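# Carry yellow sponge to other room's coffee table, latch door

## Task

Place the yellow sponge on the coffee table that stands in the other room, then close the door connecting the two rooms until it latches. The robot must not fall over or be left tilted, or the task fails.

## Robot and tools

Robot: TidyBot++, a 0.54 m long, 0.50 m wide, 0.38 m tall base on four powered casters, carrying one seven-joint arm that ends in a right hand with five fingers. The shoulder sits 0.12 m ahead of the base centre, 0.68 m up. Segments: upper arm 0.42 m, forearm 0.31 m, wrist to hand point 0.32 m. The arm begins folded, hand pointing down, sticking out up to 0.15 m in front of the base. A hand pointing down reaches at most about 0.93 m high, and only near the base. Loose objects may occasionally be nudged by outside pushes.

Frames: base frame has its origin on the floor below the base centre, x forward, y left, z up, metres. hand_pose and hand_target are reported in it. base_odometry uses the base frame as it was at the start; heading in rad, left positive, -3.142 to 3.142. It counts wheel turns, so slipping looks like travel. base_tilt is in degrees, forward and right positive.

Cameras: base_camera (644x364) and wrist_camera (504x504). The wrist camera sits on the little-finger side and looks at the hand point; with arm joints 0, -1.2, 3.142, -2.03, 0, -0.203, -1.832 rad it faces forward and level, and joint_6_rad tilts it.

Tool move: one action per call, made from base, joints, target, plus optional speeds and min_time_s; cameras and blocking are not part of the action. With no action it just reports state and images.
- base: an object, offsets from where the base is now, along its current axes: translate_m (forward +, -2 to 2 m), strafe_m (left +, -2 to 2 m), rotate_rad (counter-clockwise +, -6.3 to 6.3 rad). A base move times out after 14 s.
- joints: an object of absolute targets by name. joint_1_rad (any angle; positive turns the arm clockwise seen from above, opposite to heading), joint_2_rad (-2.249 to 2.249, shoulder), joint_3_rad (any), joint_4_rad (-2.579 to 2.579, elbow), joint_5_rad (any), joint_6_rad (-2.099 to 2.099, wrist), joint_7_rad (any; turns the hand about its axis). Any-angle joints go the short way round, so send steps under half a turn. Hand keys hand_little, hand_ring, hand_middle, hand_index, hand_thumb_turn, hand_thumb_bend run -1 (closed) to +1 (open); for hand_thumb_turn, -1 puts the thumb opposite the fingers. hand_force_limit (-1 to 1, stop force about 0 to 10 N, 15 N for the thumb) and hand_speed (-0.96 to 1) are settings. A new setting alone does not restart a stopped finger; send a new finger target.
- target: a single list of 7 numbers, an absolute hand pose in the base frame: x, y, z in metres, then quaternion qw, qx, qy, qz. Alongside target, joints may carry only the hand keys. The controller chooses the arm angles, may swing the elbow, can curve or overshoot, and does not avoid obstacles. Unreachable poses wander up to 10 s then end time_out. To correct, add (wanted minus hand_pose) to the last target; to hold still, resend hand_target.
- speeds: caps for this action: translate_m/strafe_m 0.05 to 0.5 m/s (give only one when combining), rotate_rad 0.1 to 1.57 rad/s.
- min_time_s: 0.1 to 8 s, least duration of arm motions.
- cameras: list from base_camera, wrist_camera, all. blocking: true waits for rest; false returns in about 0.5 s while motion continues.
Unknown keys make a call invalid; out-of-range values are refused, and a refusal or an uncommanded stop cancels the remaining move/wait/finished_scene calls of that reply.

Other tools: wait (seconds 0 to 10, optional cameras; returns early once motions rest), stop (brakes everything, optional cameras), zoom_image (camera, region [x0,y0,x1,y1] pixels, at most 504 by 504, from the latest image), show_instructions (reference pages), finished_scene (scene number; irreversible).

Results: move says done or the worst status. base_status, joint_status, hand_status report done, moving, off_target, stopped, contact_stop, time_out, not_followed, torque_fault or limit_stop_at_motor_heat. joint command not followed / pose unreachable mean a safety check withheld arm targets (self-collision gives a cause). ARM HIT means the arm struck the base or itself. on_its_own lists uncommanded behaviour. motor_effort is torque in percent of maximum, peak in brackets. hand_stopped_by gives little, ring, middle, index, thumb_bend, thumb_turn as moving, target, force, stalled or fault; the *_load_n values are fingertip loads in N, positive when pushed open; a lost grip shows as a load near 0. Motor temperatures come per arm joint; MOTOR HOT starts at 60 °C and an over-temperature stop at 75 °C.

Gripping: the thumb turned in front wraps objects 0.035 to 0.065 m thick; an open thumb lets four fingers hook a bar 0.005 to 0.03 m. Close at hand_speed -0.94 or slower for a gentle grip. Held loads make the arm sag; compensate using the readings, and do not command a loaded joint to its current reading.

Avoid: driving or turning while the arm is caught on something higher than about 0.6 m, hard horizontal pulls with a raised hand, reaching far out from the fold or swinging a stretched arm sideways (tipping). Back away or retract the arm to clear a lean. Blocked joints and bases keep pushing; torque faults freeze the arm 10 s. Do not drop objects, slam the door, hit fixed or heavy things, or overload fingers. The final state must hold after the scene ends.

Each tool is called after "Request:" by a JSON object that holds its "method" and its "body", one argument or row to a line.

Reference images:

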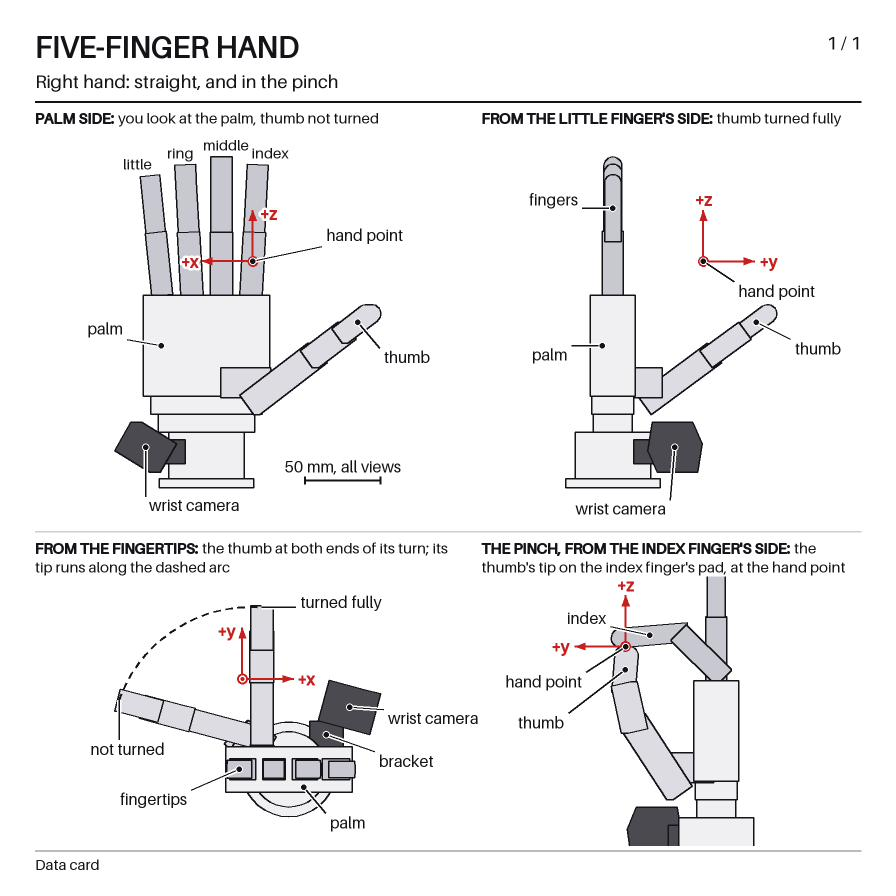

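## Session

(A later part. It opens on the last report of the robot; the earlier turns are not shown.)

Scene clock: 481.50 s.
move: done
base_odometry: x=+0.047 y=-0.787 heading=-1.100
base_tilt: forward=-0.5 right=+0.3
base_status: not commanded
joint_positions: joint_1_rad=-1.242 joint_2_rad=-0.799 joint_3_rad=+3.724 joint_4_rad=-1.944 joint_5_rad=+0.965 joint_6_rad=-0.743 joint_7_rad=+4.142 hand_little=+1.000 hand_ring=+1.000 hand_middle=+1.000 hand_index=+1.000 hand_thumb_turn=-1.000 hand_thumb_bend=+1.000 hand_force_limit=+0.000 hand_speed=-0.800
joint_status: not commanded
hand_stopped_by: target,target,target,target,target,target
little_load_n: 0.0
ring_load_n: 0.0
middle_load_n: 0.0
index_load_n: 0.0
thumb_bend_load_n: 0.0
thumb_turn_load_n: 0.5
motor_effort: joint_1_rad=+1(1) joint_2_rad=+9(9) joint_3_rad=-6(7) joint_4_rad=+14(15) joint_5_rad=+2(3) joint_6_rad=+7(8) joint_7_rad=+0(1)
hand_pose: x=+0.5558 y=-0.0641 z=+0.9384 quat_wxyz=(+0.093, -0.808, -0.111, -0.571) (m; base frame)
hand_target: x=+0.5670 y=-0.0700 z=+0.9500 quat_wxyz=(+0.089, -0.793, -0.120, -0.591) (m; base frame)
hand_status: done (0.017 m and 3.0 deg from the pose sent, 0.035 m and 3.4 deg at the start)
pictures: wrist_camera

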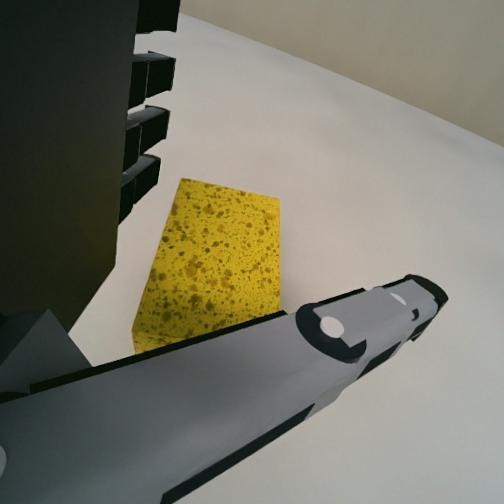

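Request:
{"method": "move", "body": {
  "target": [0.567, -0.066, 0.925, -0.0893, 0.793, 0.1198, 0.5908],
  "min_time_s": 1.5,
  "cameras": ["wrist_camera"]
}}

Scene clock: 488.13 s.
move: done
base_odometry: x=+0.047 y=-0.787 heading=-1.100
base_tilt: forward=-0.5 right=+0.3
base_status: not commanded
joint_positions: joint_1_rad=-1.242 joint_2_rad=-0.804 joint_3_rad=+3.745 joint_4_rad=-2.003 joint_5_rad=+1.029 joint_6_rad=-0.705 joint_7_rad=+4.130 hand_little=+1.000 hand_ring=+1.000 hand_middle=+1.000 hand_index=+1.000 hand_thumb_turn=-1.000 hand_thumb_bend=+1.000 hand_force_limit=+0.000 hand_speed=-0.800
joint_status: not commanded
hand_stopped_by: target,target,target,target,target,target
little_load_n: 0.0
ring_load_n: 0.0
middle_load_n: 0.0
index_load_n: 0.0
thumb_bend_load_n: 0.0
thumb_turn_load_n: 0.5
motor_effort: joint_1_rad=+1(1) joint_2_rad=+9(10) joint_3_rad=-6(7) joint_4_rad=+15(15) joint_5_rad=+3(3) joint_6_rad=+7(8) joint_7_rad=+0(0)
hand_pose: x=+0.5598 y=-0.0657 z=+0.9226 quat_wxyz=(+0.074, -0.806, -0.129, -0.574) (m; base frame)
hand_target: x=+0.5670 y=-0.0660 z=+0.9250 quat_wxyz=(+0.089, -0.793, -0.120, -0.591) (m; base frame)
hand_status: done (0.008 m and 3.2 deg from the pose sent, 0.018 m and 3.0 deg at the start)
pictures: wrist_camera

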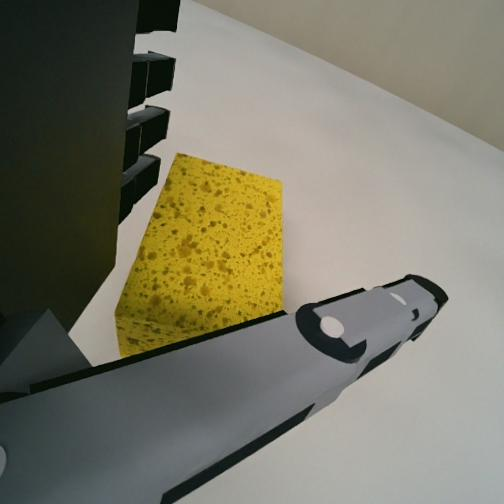

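Request:
{"method": "move", "body": {
  "target": [0.567, -0.066, 0.922, -0.177, 0.7579, 0.0189, 0.6277],
  "min_time_s": 1.5,
  "cameras": ["wrist_camera"]
}}

Scene clock: 505.83 s.
move: done
base_odometry: x=+0.047 y=-0.787 heading=-1.100
base_tilt: forward=-0.4 right=+0.3
base_status: not commanded
joint_positions: joint_1_rad=-1.175 joint_2_rad=-0.821 joint_3_rad=+3.789 joint_4_rad=-2.099 joint_5_rad=+1.212 joint_6_rad=-0.470 joint_7_rad=+3.737 hand_little=+1.000 hand_ring=+1.000 hand_middle=+1.000 hand_index=+1.000 hand_thumb_turn=-1.000 hand_thumb_bend=+1.000 hand_force_limit=+0.000 hand_speed=-0.800
joint_status: not commanded
hand_stopped_by: target,target,target,target,target,target
little_load_n: 0.0
ring_load_n: 0.0
middle_load_n: 0.0
index_load_n: 0.0
thumb_bend_load_n: 0.0
thumb_turn_load_n: 0.0
motor_effort: joint_1_rad=+1(1) joint_2_rad=+8(9) joint_3_rad=-6(7) joint_4_rad=+15(15) joint_5_rad=+2(3) joint_6_rad=+7(7) joint_7_rad=+0(0)
hand_pose: x=+0.5664 y=-0.0581 z=+0.9223 quat_wxyz=(+0.165, -0.769, -0.030, -0.617) (m; base frame)
hand_target: x=+0.5674 y=-0.0666 z=+0.9226 quat_wxyz=(+0.177, -0.757, -0.018, -0.629) (m; base frame)
hand_status: done (0.008 m and 2.6 deg from the pose sent, 0.007 m and 19.1 deg at the start)
pictures: wrist_camera

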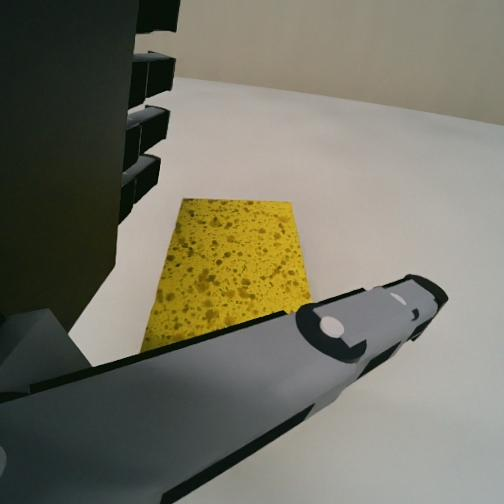

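Request:
{"method": "move", "body": {
  "target": [0.567, -0.068, 0.907, -0.177, 0.7579, 0.0189, 0.6277],
  "min_time_s": 1,
  "cameras": ["wrist_camera"]
}}

Scene clock: 510.40 s.
move: done
base_odometry: x=+0.047 y=-0.787 heading=-1.100
base_tilt: forward=-0.4 right=+0.3
base_status: not commanded
joint_positions: joint_1_rad=-0.339 joint_2_rad=-0.456 joint_3_rad=+3.753 joint_4_rad=-2.141 joint_5_rad=+1.705 joint_6_rad=+0.421 joint_7_rad=+3.101 hand_little=+1.000 hand_ring=+1.000 hand_middle=+1.000 hand_index=+1.000 hand_thumb_turn=-1.000 hand_thumb_bend=+1.000 hand_force_limit=+0.000 hand_speed=-0.800
joint_status: not commanded
hand_stopped_by: target,target,target,target,target,target
little_load_n: 0.0
ring_load_n: 0.0
middle_load_n: 0.0
index_load_n: 0.0
thumb_bend_load_n: 0.0
thumb_turn_load_n: 0.0
motor_effort: joint_1_rad=+1(2) joint_2_rad=-2(10) joint_3_rad=-3(7) joint_4_rad=+16(17) joint_5_rad=-3(4) joint_6_rad=+3(7) joint_7_rad=+0(0)
hand_pose: x=+0.5734 y=-0.0879 z=+0.9248 quat_wxyz=(+0.157, -0.747, -0.006, -0.646) (m; base frame)
hand_target: x=+0.5670 y=-0.0680 z=+0.9070 quat_wxyz=(+0.177, -0.758, -0.019, -0.628) (m; base frame)
hand_status: done (0.027 m and 3.7 deg from the pose sent, 0.018 m and 2.6 deg at the start)
pictures: wrist_camera

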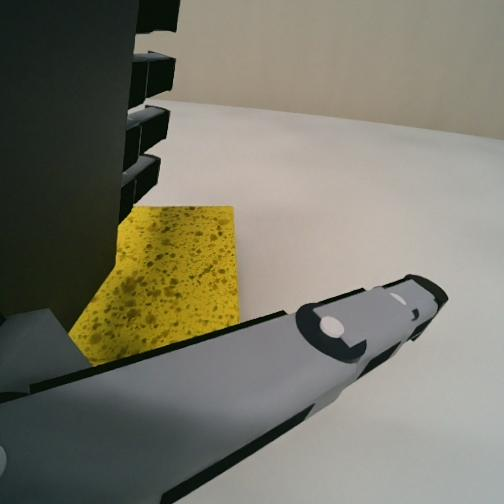

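Request:
{"method": "move", "body": {
  "target": [0.563, -0.043, 0.925, -0.177, 0.7579, 0.0189, 0.6277],
  "min_time_s": 1,
  "cameras": ["wrist_camera"]
}}

Scene clock: 515.60 s.
move: done
base_odometry: x=+0.047 y=-0.787 heading=-1.100
base_tilt: forward=-0.5 right=+0.2
base_status: not commanded
joint_positions: joint_1_rad=-0.231 joint_2_rad=-0.456 joint_3_rad=+3.593 joint_4_rad=-2.141 joint_5_rad=+1.754 joint_6_rad=+0.422 joint_7_rad=+2.963 hand_little=+1.000 hand_ring=+1.000 hand_middle=+1.000 hand_index=+1.000 hand_thumb_turn=-1.000 hand_thumb_bend=+1.000 hand_force_limit=+0.000 hand_speed=-0.800
joint_status: not commanded
hand_stopped_by: target,target,target,target,target,target
little_load_n: 0.0
ring_load_n: 0.0
middle_load_n: 0.0
index_load_n: 0.0
thumb_bend_load_n: 0.0
thumb_turn_load_n: 0.5
motor_effort: joint_1_rad=+1(1) joint_2_rad=-3(4) joint_3_rad=-1(3) joint_4_rad=+16(16) joint_5_rad=-3(4) joint_6_rad=+2(3) joint_7_rad=+0(0)
hand_pose: x=+0.5660 y=-0.0510 z=+0.9267 quat_wxyz=(+0.172, -0.753, -0.009, -0.635) (m; base frame)
hand_target: x=+0.5630 y=-0.0430 z=+0.9250 quat_wxyz=(+0.177, -0.758, -0.019, -0.628) (m; base frame)
hand_status: done (0.009 m and 1.7 deg from the pose sent, 0.046 m and 3.7 deg at the start)
pictures: wrist_camera

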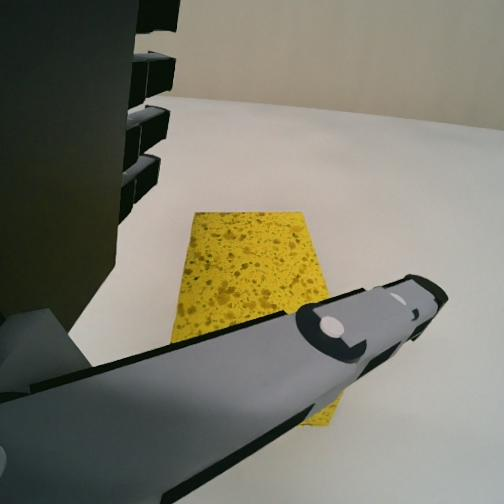

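Request:
{"method": "move", "body": {
  "target": [0.566, -0.060, 0.925, -0.177, 0.7579, 0.0189, 0.6277],
  "min_time_s": 1,
  "cameras": ["wrist_camera"]
}}

Scene clock: 534.77 s.
move: done
base_odometry: x=+0.047 y=-0.787 heading=-1.100
base_tilt: forward=-0.5 right=+0.2
base_status: not commanded
joint_positions: joint_1_rad=-0.231 joint_2_rad=-0.452 joint_3_rad=+3.623 joint_4_rad=-2.141 joint_5_rad=+1.759 joint_6_rad=+0.455 joint_7_rad=+2.962 hand_little=+1.000 hand_ring=+1.000 hand_middle=+1.000 hand_index=+1.000 hand_thumb_turn=-1.000 hand_thumb_bend=+1.000 hand_force_limit=+0.000 hand_speed=-0.800
joint_status: not commanded
hand_stopped_by: target,target,target,target,target,target
little_load_n: 0.0
ring_load_n: 0.0
middle_load_n: 0.0
index_load_n: 0.0
thumb_bend_load_n: 0.0
thumb_turn_load_n: 0.0
motor_effort: joint_1_rad=+1(1) joint_2_rad=-3(4) joint_3_rad=-2(2) joint_4_rad=+16(16) joint_5_rad=-4(4) joint_6_rad=+2(2) joint_7_rad=+0(1)
hand_pose: x=+0.5653 y=-0.0554 z=+0.9235 quat_wxyz=(+0.179, -0.754, -0.007, -0.633) (m; base frame)
hand_target: x=+0.5660 y=-0.0600 z=+0.9250 quat_wxyz=(+0.177, -0.758, -0.019, -0.628) (m; base frame)
hand_status: done (0.005 m and 1.6 deg from the pose sent, 0.009 m and 1.7 deg at the start)
pictures: wrist_camera

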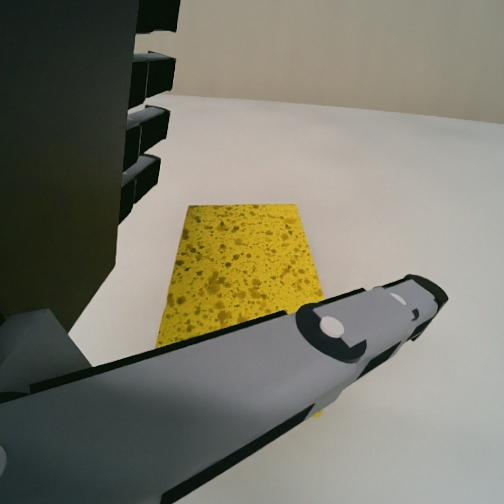

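Request:
{"method": "move", "body": {
  "target": [0.566, -0.075, 0.922, -0.177, 0.7579, 0.0189, 0.6277],
  "min_time_s": 1,
  "cameras": ["wrist_camera"]
}}

Scene clock: 537.87 s.
move: done
base_odometry: x=+0.047 y=-0.787 heading=-1.100
base_tilt: forward=-0.5 right=+0.3
base_status: not commanded
joint_positions: joint_1_rad=-0.231 joint_2_rad=-0.448 joint_3_rad=+3.693 joint_4_rad=-2.141 joint_5_rad=+1.766 joint_6_rad=+0.491 joint_7_rad=+2.962 hand_little=+1.000 hand_ring=+1.000 hand_middle=+1.000 hand_index=+1.000 hand_thumb_turn=-1.000 hand_thumb_bend=+1.000 hand_force_limit=+0.000 hand_speed=-0.800
joint_status: not commanded
hand_stopped_by: target,target,target,target,target,target
little_load_n: 0.0
ring_load_n: 0.0
middle_load_n: 0.0
index_load_n: 0.0
thumb_bend_load_n: 0.0
thumb_turn_load_n: 0.5
motor_effort: joint_1_rad=+1(1) joint_2_rad=-3(4) joint_3_rad=-2(3) joint_4_rad=+16(16) joint_5_rad=-3(5) joint_6_rad=+2(2) joint_7_rad=+0(1)
hand_pose: x=+0.5631 y=-0.0787 z=+0.9174 quat_wxyz=(+0.181, -0.754, +0.013, -0.631) (m; base frame)
hand_target: x=+0.5660 y=-0.0750 z=+0.9220 quat_wxyz=(+0.177, -0.758, -0.019, -0.628) (m; base frame)
hand_status: done (0.007 m and 3.7 deg from the pose sent, 0.020 m and 1.6 deg at the start)
pictures: wrist_camera

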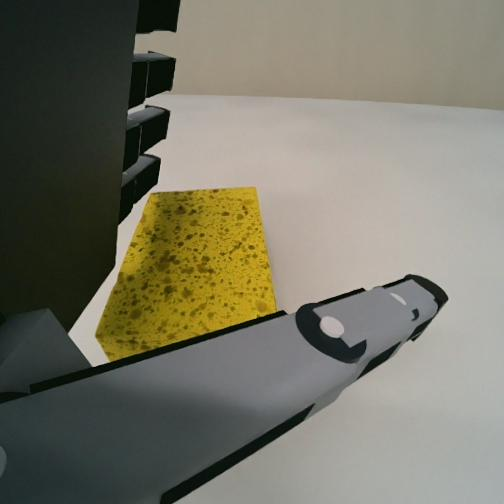

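Request:
{"method": "move", "body": {
  "target": [0.568, -0.058, 0.919, -0.177, 0.7579, 0.0189, 0.6277],
  "min_time_s": 1,
  "cameras": ["wrist_camera"]
}}

Scene clock: 545.83 s.
move: done
base_odometry: x=+0.047 y=-0.787 heading=-1.100
base_tilt: forward=-0.5 right=+0.3
base_status: not commanded
joint_positions: joint_1_rad=-0.231 joint_2_rad=-0.448 joint_3_rad=+3.678 joint_4_rad=-2.141 joint_5_rad=+1.766 joint_6_rad=+0.491 joint_7_rad=+2.962 hand_little=+1.000 hand_ring=+1.000 hand_middle=+1.000 hand_index=+1.000 hand_thumb_turn=-1.000 hand_thumb_bend=+1.000 hand_force_limit=+0.000 hand_speed=-0.800
joint_status: not commanded
hand_stopped_by: target,target,target,target,target,target
little_load_n: 0.0
ring_load_n: 0.0
middle_load_n: 0.0
index_load_n: 0.0
thumb_bend_load_n: 0.0
thumb_turn_load_n: 0.5
motor_effort: joint_1_rad=+1(1) joint_2_rad=-3(3) joint_3_rad=-2(3) joint_4_rad=+16(16) joint_5_rad=-5(5) joint_6_rad=+2(3) joint_7_rad=+0(0)
hand_pose: x=+0.5636 y=-0.0711 z=+0.9185 quat_wxyz=(+0.183, -0.754, +0.006, -0.631) (m; base frame)
hand_target: x=+0.5680 y=-0.0580 z=+0.9190 quat_wxyz=(+0.177, -0.758, -0.019, -0.628) (m; base frame)
hand_status: done (0.014 m and 2.9 deg from the pose sent, 0.021 m and 3.7 deg at the start)
pictures: wrist_camera

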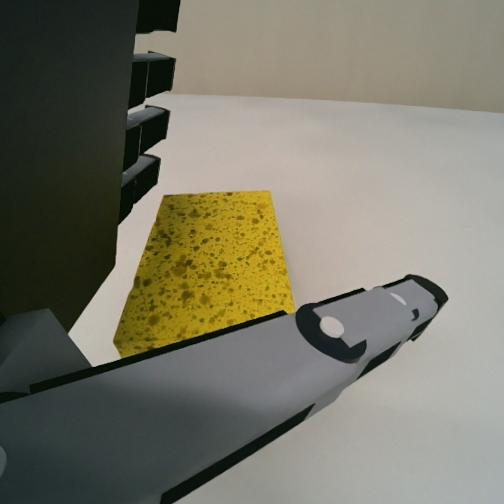

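Request:
{"method": "move", "body": {
  "target": [0.568, -0.057, 0.905, -0.177, 0.7579, 0.0189, 0.6277],
  "min_time_s": 1,
  "cameras": ["wrist_camera"]
}}

Scene clock: 548.77 s.
move: done
base_odometry: x=+0.047 y=-0.787 heading=-1.100
base_tilt: forward=-0.5 right=+0.3
base_status: not commanded
joint_positions: joint_1_rad=-0.289 joint_2_rad=-0.448 joint_3_rad=+3.681 joint_4_rad=-2.154 joint_5_rad=+1.759 joint_6_rad=+0.491 joint_7_rad=+3.017 hand_little=+1.000 hand_ring=+1.000 hand_middle=+1.000 hand_index=+1.000 hand_thumb_turn=-1.000 hand_thumb_bend=+1.000 hand_force_limit=+0.000 hand_speed=-0.800
joint_status: not commanded
hand_stopped_by: target,target,target,target,target,target
little_load_n: 0.0
ring_load_n: 0.0
middle_load_n: 0.0
index_load_n: 0.0
thumb_bend_load_n: 0.0
thumb_turn_load_n: 0.0
motor_effort: joint_1_rad=+1(1) joint_2_rad=-3(3) joint_3_rad=-1(2) joint_4_rad=+16(16) joint_5_rad=-4(5) joint_6_rad=+2(3) joint_7_rad=+0(1)
hand_pose: x=+0.5664 y=-0.0470 z=+0.9140 quat_wxyz=(+0.187, -0.756, -0.032, -0.626) (m; base frame)
hand_target: x=+0.5680 y=-0.0570 z=+0.9050 quat_wxyz=(+0.177, -0.758, -0.019, -0.628) (m; base frame)
hand_status: done (0.014 m and 1.9 deg from the pose sent, 0.020 m and 2.9 deg at the start)
pictures: wrist_camera

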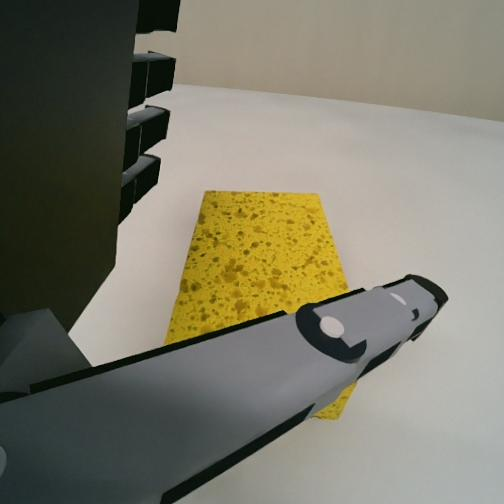

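Request:
{"method": "move", "body": {
  "base": {"strafe_m":-0.008}
}}

Request:
{"method": "move", "body": {
  "target": [0.568, -0.057, 0.893, -0.177, 0.7579, 0.0189, 0.6277],
  "min_time_s": 1,
  "cameras": ["wrist_camera"]
}}

Scene clock: 561.77 s.
move: done
base_odometry: x=+0.040 y=-0.790 heading=-1.100
base_tilt: forward=-0.5 right=+0.3
base_status: done
joint_positions: joint_1_rad=-0.290 joint_2_rad=-0.448 joint_3_rad=+3.685 joint_4_rad=-2.154 joint_5_rad=+1.759 joint_6_rad=+0.490 joint_7_rad=+3.017 hand_little=+1.000 hand_ring=+1.000 hand_middle=+1.000 hand_index=+1.000 hand_thumb_turn=-1.000 hand_thumb_bend=+1.000 hand_force_limit=+0.000 hand_speed=-0.800
joint_status: not commanded
hand_stopped_by: target,target,target,target,target,target
little_load_n: 0.0
ring_load_n: 0.0
middle_load_n: 0.0
index_load_n: 0.0
thumb_bend_load_n: 0.0
thumb_turn_load_n: 0.5
motor_effort: joint_1_rad=+1(2) joint_2_rad=-3(4) joint_3_rad=-1(4) joint_4_rad=+16(16) joint_5_rad=-4(5) joint_6_rad=+2(2) joint_7_rad=+0(0)
hand_pose: x=+0.5664 y=-0.0487 z=+0.9135 quat_wxyz=(+0.187, -0.756, -0.030, -0.626) (m; base frame)
hand_target: x=+0.5680 y=-0.0570 z=+0.9050 quat_wxyz=(+0.177, -0.758, -0.019, -0.628) (m; base frame)
hand_status: not commanded
pictures: none

Scene clock: 563.07 s.
move: done
base_odometry: x=+0.040 y=-0.790 heading=-1.100
base_tilt: forward=-0.5 right=+0.3
base_status: not commanded
joint_positions: joint_1_rad=-0.348 joint_2_rad=-0.448 joint_3_rad=+3.721 joint_4_rad=-2.187 joint_5_rad=+1.694 joint_6_rad=+0.468 joint_7_rad=+3.111 hand_little=+1.000 hand_ring=+1.000 hand_middle=+1.000 hand_index=+1.000 hand_thumb_turn=-1.000 hand_thumb_bend=+1.000 hand_force_limit=+0.000 hand_speed=-0.800
joint_status: not commanded
hand_stopped_by: target,target,target,target,target,target
little_load_n: 0.0
ring_load_n: 0.0
middle_load_n: 0.0
index_load_n: 0.0
thumb_bend_load_n: 0.0
thumb_turn_load_n: 0.0
motor_effort: joint_1_rad=+1(1) joint_2_rad=-3(3) joint_3_rad=-1(3) joint_4_rad=+16(16) joint_5_rad=-4(5) joint_6_rad=+3(3) joint_7_rad=+0(0)
hand_pose: x=+0.5686 y=-0.0439 z=+0.9017 quat_wxyz=(+0.188, -0.756, -0.037, -0.625) (m; base frame)
hand_target: x=+0.5680 y=-0.0570 z=+0.8930 quat_wxyz=(+0.177, -0.758, -0.019, -0.628) (m; base frame)
hand_status: done (0.016 m and 2.5 deg from the pose sent, 0.022 m and 1.7 deg at the start)
pictures: wrist_camera

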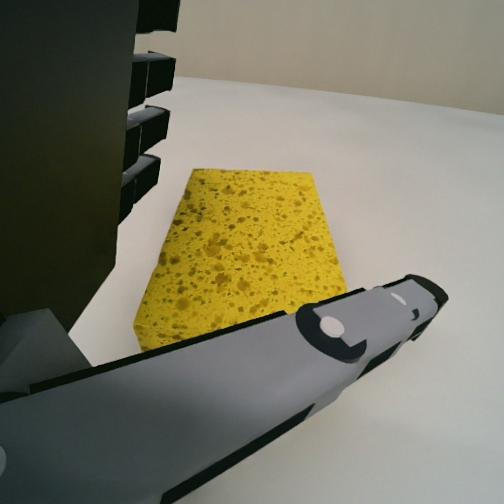

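Request:
{"method": "move", "body": {
  "joints": {"hand_force_limit":-0.3,"hand_speed":-0.93,"hand_index":-0.9,"hand_middle":-0.9,"hand_thumb_bend":-0.6},
  "cameras": ["wrist_camera"]
}}

Scene clock: 576.10 s.
move: off_target
base_odometry: x=+0.040 y=-0.790 heading=-1.100
base_tilt: forward=-0.5 right=+0.3
base_status: not commanded
joint_positions: joint_1_rad=-0.348 joint_2_rad=-0.448 joint_3_rad=+3.721 joint_4_rad=-2.187 joint_5_rad=+1.693 joint_6_rad=+0.466 joint_7_rad=+3.112 hand_little=+1.000 hand_ring=+1.000 hand_middle=-0.900 hand_index=+0.424 hand_thumb_turn=-1.000 hand_thumb_bend=+0.662 hand_force_limit=-0.300 hand_speed=-0.930
joint_status: hand_index off_target (ended at +0.424, target -0.900); hand_thumb_bend off_target (ended at +0.662, target -0.600); the others done
hand_stopped_by: target,target,target,force,force,target
little_load_n: 0.0
ring_load_n: -0.5
middle_load_n: -0.5
index_load_n: 8.0
thumb_bend_load_n: 5.0
thumb_turn_load_n: -0.5
motor_effort: joint_1_rad=+0(1) joint_2_rad=-2(4) joint_3_rad=-2(3) joint_4_rad=+15(16) joint_5_rad=-4(5) joint_6_rad=+3(4) joint_7_rad=+0(1)
hand_pose: x=+0.5687 y=-0.0445 z=+0.9018 quat_wxyz=(+0.187, -0.756, -0.037, -0.626) (m; base frame)
hand_target: x=+0.5680 y=-0.0570 z=+0.8930 quat_wxyz=(+0.177, -0.758, -0.019, -0.628) (m; base frame)
hand_status: not commanded
pictures: wrist_camera

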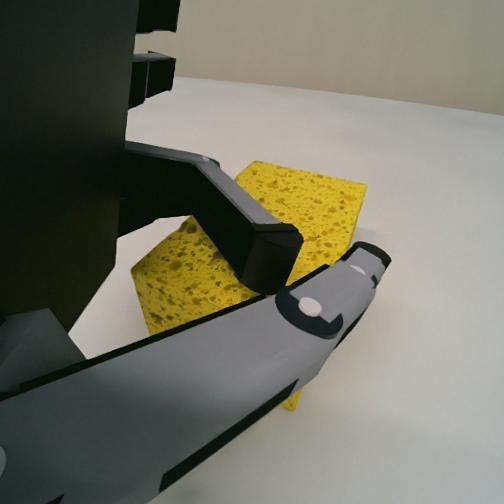

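Request:
{"method": "move", "body": {
  "target": [0.568, -0.057, 0.96, -0.177, 0.7579, 0.0189, 0.6277],
  "min_time_s": 2.5,
  "cameras": ["wrist_camera"]
}}

Scene clock: 581.23 s.
move: done
base_odometry: x=+0.040 y=-0.790 heading=-1.100
base_tilt: forward=-0.5 right=+0.3
base_status: not commanded
joint_positions: joint_1_rad=-0.084 joint_2_rad=-0.427 joint_3_rad=+3.554 joint_4_rad=-2.040 joint_5_rad=+1.859 joint_6_rad=+0.544 joint_7_rad=+2.817 hand_little=+1.000 hand_ring=+1.000 hand_middle=-0.900 hand_index=+0.424 hand_thumb_turn=-1.000 hand_thumb_bend=+0.662 hand_force_limit=-0.300 hand_speed=-0.930
joint_status: not commanded
hand_stopped_by: target,target,target,force,force,target
little_load_n: 0.0
ring_load_n: 0.0
middle_load_n: 0.0
index_load_n: 4.5
thumb_bend_load_n: 3.0
thumb_turn_load_n: 0.5
motor_effort: joint_1_rad=+1(1) joint_2_rad=-4(5) joint_3_rad=-1(3) joint_4_rad=+16(17) joint_5_rad=-4(5) joint_6_rad=+1(4) joint_7_rad=+0(0)
hand_pose: x=+0.5673 y=-0.0690 z=+0.9586 quat_wxyz=(+0.171, -0.750, -0.001, -0.639) (m; base frame)
hand_target: x=+0.5680 y=-0.0570 z=+0.9600 quat_wxyz=(+0.177, -0.758, -0.019, -0.628) (m; base frame)
hand_status: done (0.012 m and 2.7 deg from the pose sent, 0.060 m and 2.4 deg at the start)
pictures: wrist_camera

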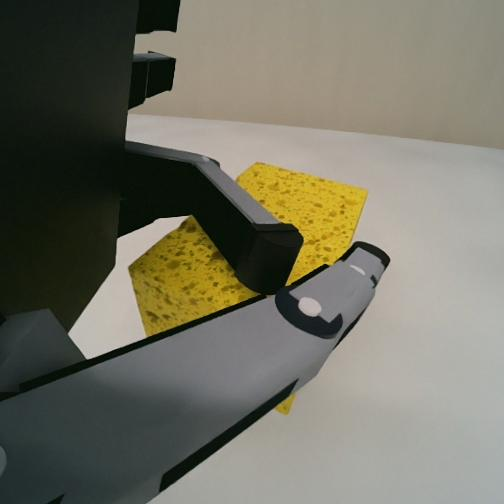

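Request:
{"method": "move", "body": {
  "joints": {"hand_force_limit":0.1,"hand_index":0.36,"hand_thumb_bend":0.6}
}}

Request:
{"method": "move", "body": {
  "base": {"translate_m":-0.45,"strafe_m":-0.4},
  "speeds": {"translate_m":0.3},
  "cameras": ["wrist_camera"]
}}

Request:
{"method": "move", "body": {
  "base": {"strafe_m":-1.11,"rotate_rad":-3.14},
  "speeds": {"strafe_m":0.3,"rotate_rad":0.8},
  "cameras": ["all"]
}}

Scene clock: 595.83 s.
move: off_target
base_odometry: x=+0.040 y=-0.790 heading=-1.100
base_tilt: forward=-0.5 right=+0.3
base_status: not commanded
joint_positions: joint_1_rad=-0.084 joint_2_rad=-0.427 joint_3_rad=+3.554 joint_4_rad=-2.040 joint_5_rad=+1.859 joint_6_rad=+0.544 joint_7_rad=+2.816 hand_little=+1.000 hand_ring=+1.000 hand_middle=-0.900 hand_index=+0.419 hand_thumb_turn=-1.000 hand_thumb_bend=+0.622 hand_force_limit=+0.100 hand_speed=-0.930
joint_status: hand_index off_target (ended at +0.419, target +0.360); hand_thumb_bend off_target (ended at +0.622, target +0.600); the others done
hand_stopped_by: target,target,target,force,force,target
little_load_n: 0.0
ring_load_n: 0.0
middle_load_n: -0.5
index_load_n: 11.5
thumb_bend_load_n: 8.0
thumb_turn_load_n: -0.5
motor_effort: joint_1_rad=+1(1) joint_2_rad=-4(5) joint_3_rad=+0(2) joint_4_rad=+16(17) joint_5_rad=-5(5) joint_6_rad=+1(1) joint_7_rad=+0(1)
hand_pose: x=+0.5672 y=-0.0689 z=+0.9585 quat_wxyz=(+0.171, -0.750, -0.001, -0.639) (m; base frame)
hand_target: x=+0.5680 y=-0.0570 z=+0.9600 quat_wxyz=(+0.177, -0.758, -0.019, -0.628) (m; base frame)
hand_status: not commanded
pictures: none

Scene clock: 598.77 s.
move: done
base_odometry: x=-0.521 y=-0.571 heading=-1.100
base_tilt: forward=-0.5 right=+0.3
base_status: done
joint_positions: joint_1_rad=-0.082 joint_2_rad=-0.418 joint_3_rad=+3.550 joint_4_rad=-2.040 joint_5_rad=+1.860 joint_6_rad=+0.547 joint_7_rad=+2.816 hand_little=+1.000 hand_ring=+1.000 hand_middle=-0.900 hand_index=+0.419 hand_thumb_turn=-1.000 hand_thumb_bend=+0.622 hand_force_limit=+0.100 hand_speed=-0.930
joint_status: not commanded
hand_stopped_by: target,target,target,force,force,target
little_load_n: 0.0
ring_load_n: 0.0
middle_load_n: 0.0
index_load_n: 11.5
thumb_bend_load_n: 8.0
thumb_turn_load_n: -0.5
motor_effort: joint_1_rad=+1(1) joint_2_rad=-4(6) joint_3_rad=-1(2) joint_4_rad=+16(17) joint_5_rad=-4(5) joint_6_rad=+0(1) joint_7_rad=+0(1)
hand_pose: x=+0.5697 y=-0.0667 z=+0.9548 quat_wxyz=(+0.171, -0.753, -0.003, -0.635) (m; base frame)
hand_target: x=+0.5680 y=-0.0570 z=+0.9600 quat_wxyz=(+0.177, -0.758, -0.019, -0.628) (m; base frame)
hand_status: not commanded
pictures: wrist_camera

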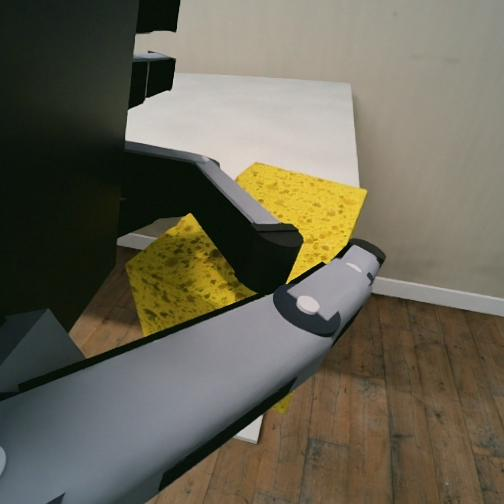

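Scene clock: 603.53 s.
move: done
base_odometry: x=-1.510 y=-1.074 heading=+2.042
base_tilt: forward=-0.5 right=+0.3
base_status: done
joint_positions: joint_1_rad=-0.079 joint_2_rad=-0.418 joint_3_rad=+3.539 joint_4_rad=-2.039 joint_5_rad=+1.860 joint_6_rad=+0.555 joint_7_rad=+2.816 hand_little=+1.000 hand_ring=+1.000 hand_middle=-0.900 hand_index=+0.419 hand_thumb_turn=-1.000 hand_thumb_bend=+0.622 hand_force_limit=+0.100 hand_speed=-0.930
joint_status: not commanded
hand_stopped_by: target,target,target,force,force,target
little_load_n: 0.0
ring_load_n: 0.0
middle_load_n: 0.0
index_load_n: 11.5
thumb_bend_load_n: 8.0
thumb_turn_load_n: 0.0
motor_effort: joint_1_rad=+1(2) joint_2_rad=-4(6) joint_3_rad=-1(3) joint_4_rad=+16(17) joint_5_rad=-4(5) joint_6_rad=+0(1) joint_7_rad=+0(1)
hand_pose: x=+0.5697 y=-0.0600 z=+0.9550 quat_wxyz=(+0.174, -0.753, -0.009, -0.634) (m; base frame)
hand_target: x=+0.5680 y=-0.0570 z=+0.9600 quat_wxyz=(+0.177, -0.758, -0.019, -0.628) (m; base frame)
hand_status: not commanded
pictures: base_camera, wrist_camera

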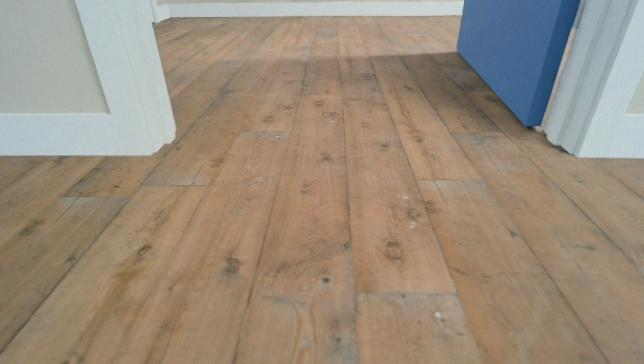

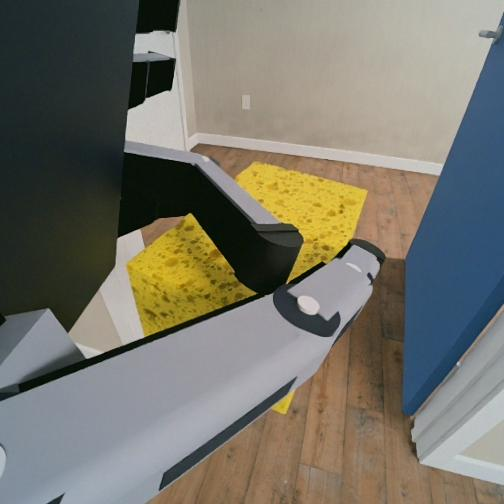

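Request:
{"method": "move", "body": {
  "base": {"strafe_m":-0.05,"rotate_rad":-0.05},
  "cameras": ["base_camera"]
}}

Request:
{"method": "move", "body": {
  "base": {"translate_m":0.4},
  "speeds": {"translate_m":0.4},
  "cameras": ["base_camera"]
}}

Scene clock: 610.17 s.
move: done
base_odometry: x=-1.466 y=-1.051 heading=+1.991
base_tilt: forward=-0.5 right=+0.3
base_status: done
joint_positions: joint_1_rad=-0.076 joint_2_rad=-0.418 joint_3_rad=+3.537 joint_4_rad=-2.038 joint_5_rad=+1.860 joint_6_rad=+0.557 joint_7_rad=+2.816 hand_little=+1.000 hand_ring=+1.000 hand_middle=-0.900 hand_index=+0.419 hand_thumb_turn=-1.000 hand_thumb_bend=+0.622 hand_force_limit=+0.100 hand_speed=-0.930
joint_status: not commanded
hand_stopped_by: target,target,target,force,force,target
little_load_n: 0.0
ring_load_n: 0.0
middle_load_n: 0.0
index_load_n: 11.5
thumb_bend_load_n: 8.0
thumb_turn_load_n: -0.5
motor_effort: joint_1_rad=+1(2) joint_2_rad=-4(5) joint_3_rad=-1(3) joint_4_rad=+16(17) joint_5_rad=-4(5) joint_6_rad=+0(2) joint_7_rad=+0(0)
hand_pose: x=+0.5695 y=-0.0599 z=+0.9556 quat_wxyz=(+0.174, -0.753, -0.010, -0.634) (m; base frame)
hand_target: x=+0.5680 y=-0.0570 z=+0.9600 quat_wxyz=(+0.177, -0.758, -0.019, -0.628) (m; base frame)
hand_status: not commanded
pictures: base_camera

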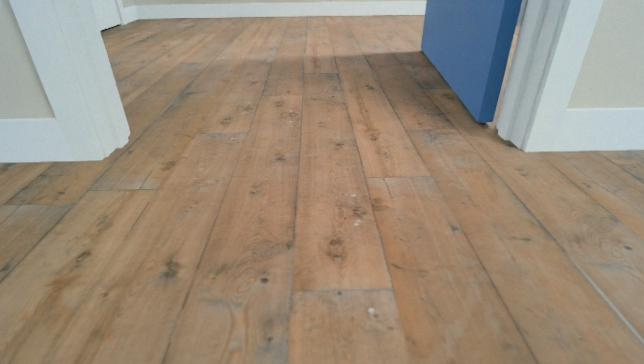

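Scene clock: 612.27 s.
move: done
base_odometry: x=-1.629 y=-0.686 heading=+1.991
base_tilt: forward=-0.4 right=+0.3
base_status: done
joint_positions: joint_1_rad=-0.076 joint_2_rad=-0.414 joint_3_rad=+3.537 joint_4_rad=-2.038 joint_5_rad=+1.861 joint_6_rad=+0.557 joint_7_rad=+2.816 hand_little=+1.000 hand_ring=+1.000 hand_middle=-0.900 hand_index=+0.419 hand_thumb_turn=-1.000 hand_thumb_bend=+0.622 hand_force_limit=+0.100 hand_speed=-0.930
joint_status: not commanded
hand_stopped_by: target,target,target,force,force,target
little_load_n: 0.0
ring_load_n: 0.0
middle_load_n: 0.0
index_load_n: 11.5
thumb_bend_load_n: 8.0
thumb_turn_load_n: -0.5
motor_effort: joint_1_rad=+1(1) joint_2_rad=-4(7) joint_3_rad=-1(2) joint_4_rad=+16(17) joint_5_rad=-5(5) joint_6_rad=+1(1) joint_7_rad=+0(0)
hand_pose: x=+0.5706 y=-0.0599 z=+0.9540 quat_wxyz=(+0.174, -0.755, -0.010, -0.633) (m; base frame)
hand_target: x=+0.5680 y=-0.0570 z=+0.9600 quat_wxyz=(+0.177, -0.758, -0.019, -0.628) (m; base frame)
hand_status: not commanded
pictures: base_camera

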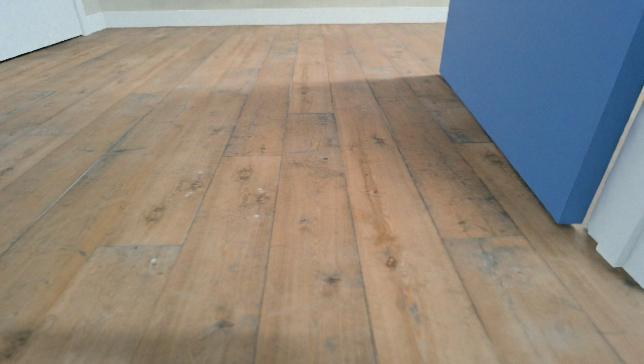

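Request:
{"method": "move", "body": {
  "base": {"translate_m":1.1},
  "speeds": {"translate_m":0.4},
  "cameras": ["all"]
}}

Request:
{"method": "move", "body": {
  "base": {"translate_m":0.73},
  "speeds": {"translate_m":0.4},
  "cameras": ["all"]
}}

Scene clock: 628.83 s.
move: done
base_odometry: x=-2.078 y=+0.319 heading=+1.991
base_tilt: forward=-0.5 right=+0.3
base_status: done
joint_positions: joint_1_rad=-0.076 joint_2_rad=-0.413 joint_3_rad=+3.537 joint_4_rad=-2.038 joint_5_rad=+1.861 joint_6_rad=+0.557 joint_7_rad=+2.816 hand_little=+1.000 hand_ring=+1.000 hand_middle=-0.900 hand_index=+0.419 hand_thumb_turn=-1.000 hand_thumb_bend=+0.622 hand_force_limit=+0.100 hand_speed=-0.930
joint_status: not commanded
hand_stopped_by: target,target,target,force,force,target
little_load_n: 0.0
ring_load_n: 0.0
middle_load_n: 0.0
index_load_n: 11.5
thumb_bend_load_n: 8.0
thumb_turn_load_n: 0.0
motor_effort: joint_1_rad=+1(1) joint_2_rad=-5(7) joint_3_rad=-2(2) joint_4_rad=+16(17) joint_5_rad=-5(6) joint_6_rad=+0(1) joint_7_rad=+0(1)
hand_pose: x=+0.5709 y=-0.0599 z=+0.9536 quat_wxyz=(+0.174, -0.755, -0.010, -0.632) (m; base frame)
hand_target: x=+0.5680 y=-0.0570 z=+0.9600 quat_wxyz=(+0.177, -0.758, -0.019, -0.628) (m; base frame)
hand_status: not commanded
pictures: base_camera, wrist_camera

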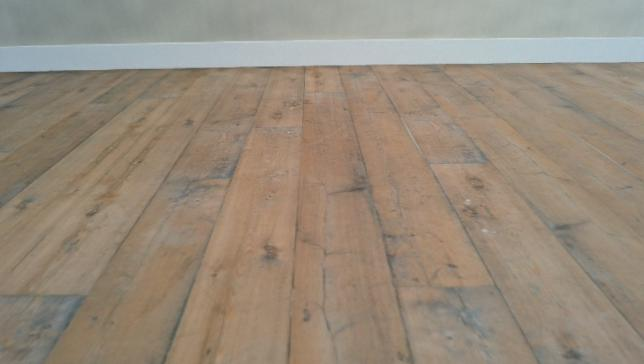

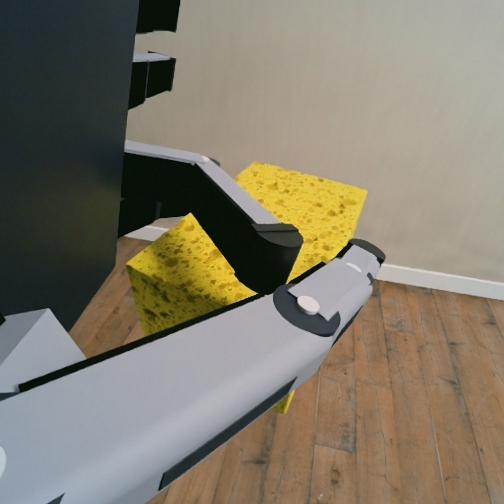

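Scene clock: 631.77 s.
move: done
base_odometry: x=-2.376 y=+0.985 heading=+1.991
base_tilt: forward=-0.5 right=+0.2
base_status: done
joint_positions: joint_1_rad=-0.076 joint_2_rad=-0.413 joint_3_rad=+3.537 joint_4_rad=-2.038 joint_5_rad=+1.861 joint_6_rad=+0.557 joint_7_rad=+2.816 hand_little=+1.000 hand_ring=+1.000 hand_middle=-0.900 hand_index=+0.419 hand_thumb_turn=-1.000 hand_thumb_bend=+0.622 hand_force_limit=+0.100 hand_speed=-0.930
joint_status: not commanded
hand_stopped_by: target,target,target,force,force,target
little_load_n: 0.5
ring_load_n: 0.0
middle_load_n: 0.0
index_load_n: 11.5
thumb_bend_load_n: 8.0
thumb_turn_load_n: 0.0
motor_effort: joint_1_rad=+1(1) joint_2_rad=-5(7) joint_3_rad=+0(2) joint_4_rad=+16(17) joint_5_rad=-4(5) joint_6_rad=+0(1) joint_7_rad=+0(1)
hand_pose: x=+0.5709 y=-0.0599 z=+0.9536 quat_wxyz=(+0.173, -0.755, -0.010, -0.632) (m; base frame)
hand_target: x=+0.5680 y=-0.0570 z=+0.9600 quat_wxyz=(+0.177, -0.758, -0.019, -0.628) (m; base frame)
hand_status: not commanded
pictures: base_camera, wrist_camera

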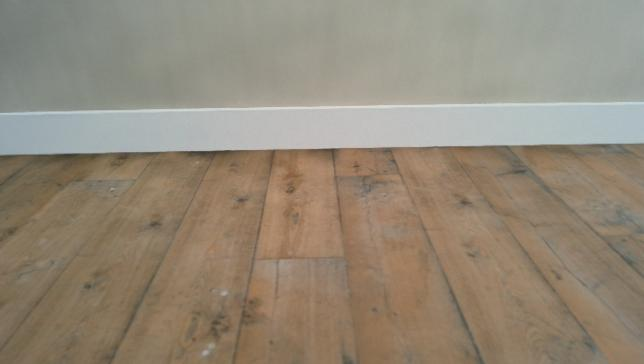

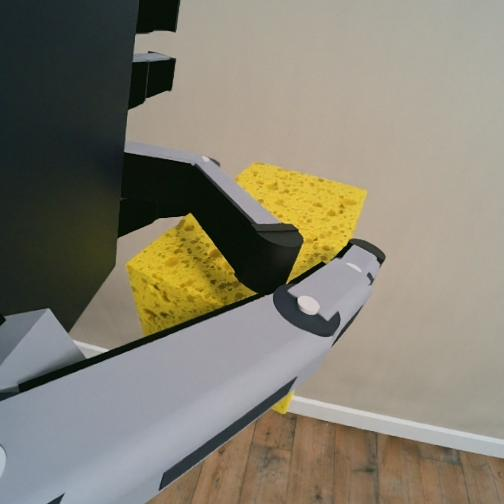

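Request:
{"method": "move", "body": {
  "base": {"rotate_rad":-1.6},
  "speeds": {"rotate_rad":0.8},
  "cameras": ["all"]
}}

Scene clock: 637.83 s.
move: done
base_odometry: x=-2.376 y=+0.985 heading=+0.392
base_tilt: forward=-0.5 right=+0.3
base_status: done
joint_positions: joint_1_rad=-0.075 joint_2_rad=-0.413 joint_3_rad=+3.537 joint_4_rad=-2.037 joint_5_rad=+1.861 joint_6_rad=+0.557 joint_7_rad=+2.816 hand_little=+1.000 hand_ring=+1.000 hand_middle=-0.900 hand_index=+0.419 hand_thumb_turn=-1.000 hand_thumb_bend=+0.622 hand_force_limit=+0.100 hand_speed=-0.930
joint_status: not commanded
hand_stopped_by: target,target,target,force,force,target
little_load_n: 0.0
ring_load_n: 0.0
middle_load_n: 0.0
index_load_n: 11.5
thumb_bend_load_n: 8.0
thumb_turn_load_n: -0.5
motor_effort: joint_1_rad=+1(2) joint_2_rad=-4(6) joint_3_rad=-1(2) joint_4_rad=+16(17) joint_5_rad=-5(5) joint_6_rad=+1(2) joint_7_rad=+0(0)
hand_pose: x=+0.5709 y=-0.0599 z=+0.9536 quat_wxyz=(+0.174, -0.755, -0.010, -0.632) (m; base frame)
hand_target: x=+0.5680 y=-0.0570 z=+0.9600 quat_wxyz=(+0.177, -0.758, -0.019, -0.628) (m; base frame)
hand_status: not commanded
pictures: base_camera, wrist_camera

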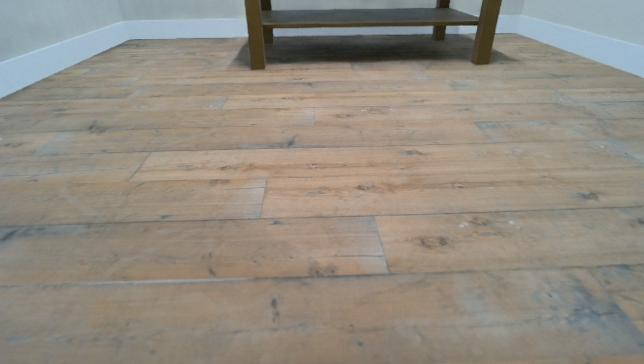

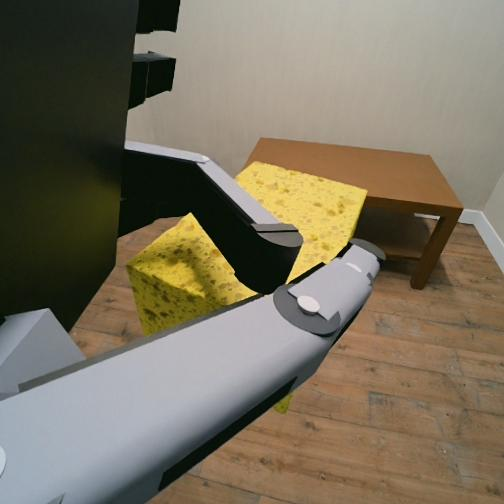

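Request:
{"method": "move", "body": {
  "base": {"translate_m":0.75,"rotate_rad":0.07},
  "speeds": {"translate_m":0.35},
  "cameras": ["all"]
}}

Scene clock: 657.73 s.
move: done
base_odometry: x=-1.682 y=+1.272 heading=+0.461
base_tilt: forward=-0.4 right=+0.3
base_status: done
joint_positions: joint_1_rad=-0.075 joint_2_rad=-0.413 joint_3_rad=+3.536 joint_4_rad=-2.037 joint_5_rad=+1.861 joint_6_rad=+0.559 joint_7_rad=+2.816 hand_little=+1.000 hand_ring=+1.000 hand_middle=-0.900 hand_index=+0.419 hand_thumb_turn=-1.000 hand_thumb_bend=+0.622 hand_force_limit=+0.100 hand_speed=-0.930
joint_status: not commanded
hand_stopped_by: target,target,target,force,force,target
little_load_n: 0.0
ring_load_n: -0.5
middle_load_n: 0.0
index_load_n: 11.5
thumb_bend_load_n: 8.0
thumb_turn_load_n: -0.5
motor_effort: joint_1_rad=+1(2) joint_2_rad=-5(7) joint_3_rad=-1(2) joint_4_rad=+16(17) joint_5_rad=-5(6) joint_6_rad=+0(1) joint_7_rad=+0(0)
hand_pose: x=+0.5708 y=-0.0593 z=+0.9538 quat_wxyz=(+0.174, -0.755, -0.011, -0.632) (m; base frame)
hand_target: x=+0.5680 y=-0.0570 z=+0.9600 quat_wxyz=(+0.177, -0.758, -0.019, -0.628) (m; base frame)
hand_status: not commanded
pictures: base_camera, wrist_camera

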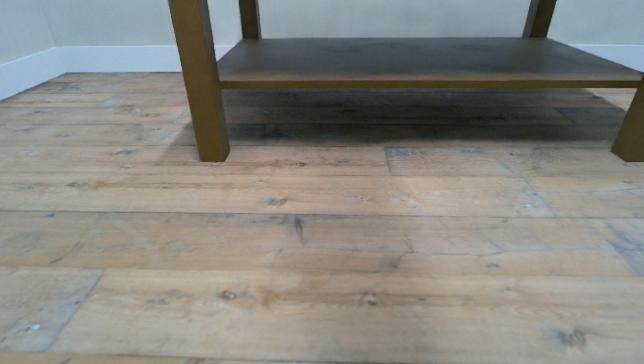

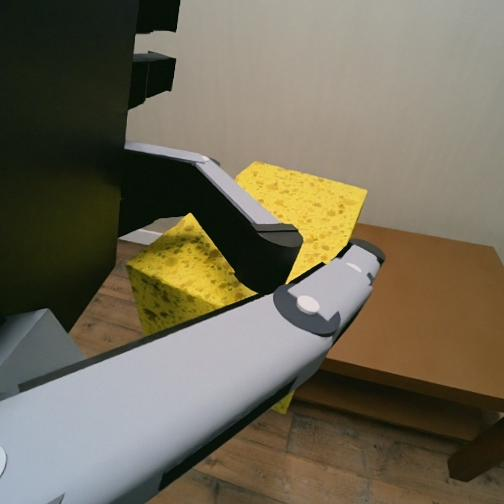

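Request:
{"method": "move", "body": {
  "base": {"translate_m":0.18},
  "speeds": {"translate_m":0.3}
}}

Request:
{"method": "move", "body": {
  "target": [0.72, -0.09, 0.75, -0.177, 0.7579, 0.0189, 0.6277],
  "min_time_s": 3,
  "cameras": ["wrist_camera"]
}}

Scene clock: 666.77 s.
move: done
base_odometry: x=-1.521 y=+1.352 heading=+0.461
base_tilt: forward=-0.4 right=+0.2
base_status: done
joint_positions: joint_1_rad=-0.075 joint_2_rad=-0.409 joint_3_rad=+3.536 joint_4_rad=-2.037 joint_5_rad=+1.862 joint_6_rad=+0.559 joint_7_rad=+2.816 hand_little=+1.000 hand_ring=+1.000 hand_middle=-0.900 hand_index=+0.419 hand_thumb_turn=-1.000 hand_thumb_bend=+0.622 hand_force_limit=+0.100 hand_speed=-0.930
joint_status: not commanded
hand_stopped_by: target,target,target,force,force,target
little_load_n: 0.0
ring_load_n: 0.0
middle_load_n: 0.0
index_load_n: 11.5
thumb_bend_load_n: 8.0
thumb_turn_load_n: -0.5
motor_effort: joint_1_rad=+1(1) joint_2_rad=-5(7) joint_3_rad=-1(2) joint_4_rad=+16(17) joint_5_rad=-5(5) joint_6_rad=+0(1) joint_7_rad=+0(1)
hand_pose: x=+0.5717 y=-0.0592 z=+0.9523 quat_wxyz=(+0.174, -0.756, -0.011, -0.631) (m; base frame)
hand_target: x=+0.5680 y=-0.0570 z=+0.9600 quat_wxyz=(+0.177, -0.758, -0.019, -0.628) (m; base frame)
hand_status: not commanded
pictures: none

Scene clock: 670.40 s.
move: done
base_odometry: x=-1.521 y=+1.352 heading=+0.461
base_tilt: forward=-0.5 right=+0.3
base_status: not commanded
joint_positions: joint_1_rad=+0.260 joint_2_rad=+0.268 joint_3_rad=+3.351 joint_4_rad=-2.153 joint_5_rad=+1.019 joint_6_rad=+0.936 joint_7_rad=+3.817 hand_little=+1.000 hand_ring=+1.000 hand_middle=-0.900 hand_index=+0.419 hand_thumb_turn=-1.000 hand_thumb_bend=+0.622 hand_force_limit=+0.100 hand_speed=-0.930
joint_status: not commanded
hand_stopped_by: target,target,target,force,force,target
little_load_n: 0.0
ring_load_n: 0.0
middle_load_n: 0.0
index_load_n: 11.5
thumb_bend_load_n: 8.0
thumb_turn_load_n: -0.5
motor_effort: joint_1_rad=+1(1) joint_2_rad=-21(23) joint_3_rad=+1(2) joint_4_rad=+11(17) joint_5_rad=-4(6) joint_6_rad=+7(8) joint_7_rad=+0(0)
hand_pose: x=+0.7183 y=-0.0909 z=+0.7440 quat_wxyz=(+0.170, -0.774, -0.021, -0.609) (m; base frame)
hand_target: x=+0.7200 y=-0.0900 z=+0.7500 quat_wxyz=(+0.177, -0.758, -0.019, -0.628) (m; base frame)
hand_status: done (0.006 m and 3.0 deg from the pose sent, 0.253 m and 1.1 deg at the start)
pictures: wrist_camera

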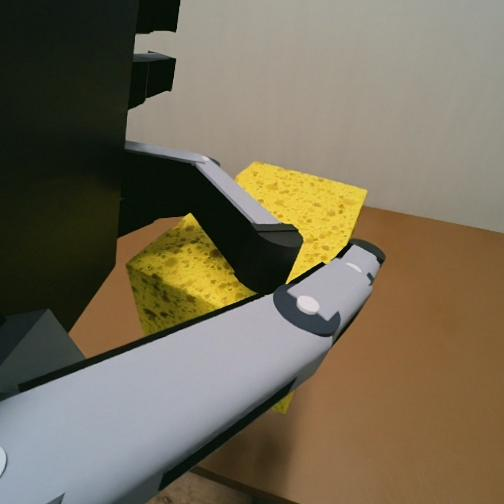

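Works well. Lower further.

Request:
{"method": "move", "body": {
  "target": [0.77, -0.10, 0.60, -0.177, 0.7579, 0.0189, 0.6277],
  "min_time_s": 2
}}

Request:
{"method": "move", "body": {
  "target": [0.77, -0.10, 0.52, -0.177, 0.7579, 0.0189, 0.6277],
  "min_time_s": 2,
  "cameras": ["all"]
}}

Scene clock: 675.87 s.
move: done
base_odometry: x=-1.521 y=+1.352 heading=+0.461
base_tilt: forward=-0.4 right=+0.2
base_status: not commanded
joint_positions: joint_1_rad=+0.204 joint_2_rad=+0.726 joint_3_rad=+3.436 joint_4_rad=-2.153 joint_5_rad=+0.800 joint_6_rad=+1.288 joint_7_rad=+4.059 hand_little=+1.000 hand_ring=+1.000 hand_middle=-0.900 hand_index=+0.419 hand_thumb_turn=-1.000 hand_thumb_bend=+0.622 hand_force_limit=+0.100 hand_speed=-0.930
joint_status: not commanded
hand_stopped_by: target,target,target,force,force,target
little_load_n: 0.0
ring_load_n: 0.0
middle_load_n: 0.0
index_load_n: 11.5
thumb_bend_load_n: 8.0
thumb_turn_load_n: -0.5
motor_effort: joint_1_rad=+1(1) joint_2_rad=-28(30) joint_3_rad=+0(1) joint_4_rad=+7(12) joint_5_rad=-2(5) joint_6_rad=+8(9) joint_7_rad=+0(0)
hand_pose: x=+0.7561 y=-0.0968 z=+0.5834 quat_wxyz=(+0.192, -0.778, -0.003, -0.598) (m; base frame)
hand_target: x=+0.7700 y=-0.1000 z=+0.6000 quat_wxyz=(+0.177, -0.758, -0.019, -0.628) (m; base frame)
hand_status: done (0.022 m and 4.8 deg from the pose sent, 0.153 m and 3.0 deg at the start)
pictures: none

Scene clock: 678.17 s.
move: done
base_odometry: x=-1.521 y=+1.352 heading=+0.461
base_tilt: forward=-0.4 right=+0.2
base_status: not commanded
joint_positions: joint_1_rad=+0.129 joint_2_rad=+0.965 joint_3_rad=+3.536 joint_4_rad=-2.144 joint_5_rad=+0.704 joint_6_rad=+1.510 joint_7_rad=+4.091 hand_little=+1.000 hand_ring=+1.000 hand_middle=-0.900 hand_index=+0.419 hand_thumb_turn=-1.000 hand_thumb_bend=+0.622 hand_force_limit=+0.100 hand_speed=-0.930
joint_status: not commanded
hand_stopped_by: target,target,target,force,force,target
little_load_n: 0.0
ring_load_n: 0.0
middle_load_n: -0.5
index_load_n: 11.0
thumb_bend_load_n: 8.0
thumb_turn_load_n: -0.5
motor_effort: joint_1_rad=+1(1) joint_2_rad=-31(31) joint_3_rad=+1(3) joint_4_rad=+4(7) joint_5_rad=-3(4) joint_6_rad=+8(9) joint_7_rad=+0(1)
hand_pose: x=+0.7545 y=-0.0960 z=+0.5041 quat_wxyz=(+0.197, -0.778, +0.005, -0.596) (m; base frame)
hand_target: x=+0.7700 y=-0.1000 z=+0.5200 quat_wxyz=(+0.177, -0.758, -0.019, -0.628) (m; base frame)
hand_status: done (0.023 m and 5.6 deg from the pose sent, 0.065 m and 4.8 deg at the start)
pictures: base_camera, wrist_camera

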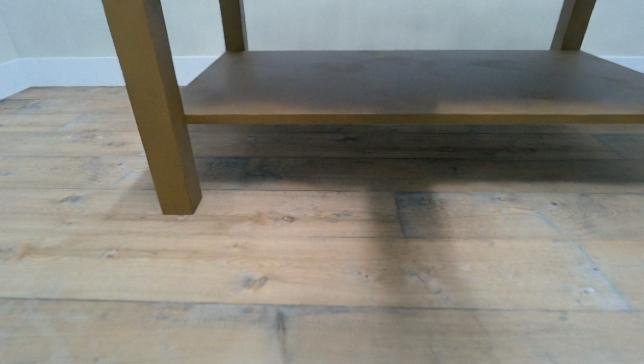

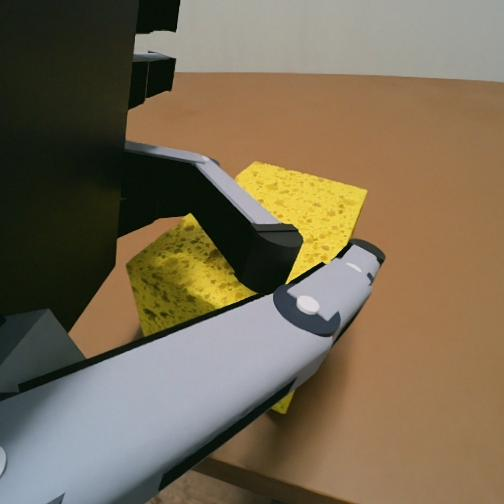

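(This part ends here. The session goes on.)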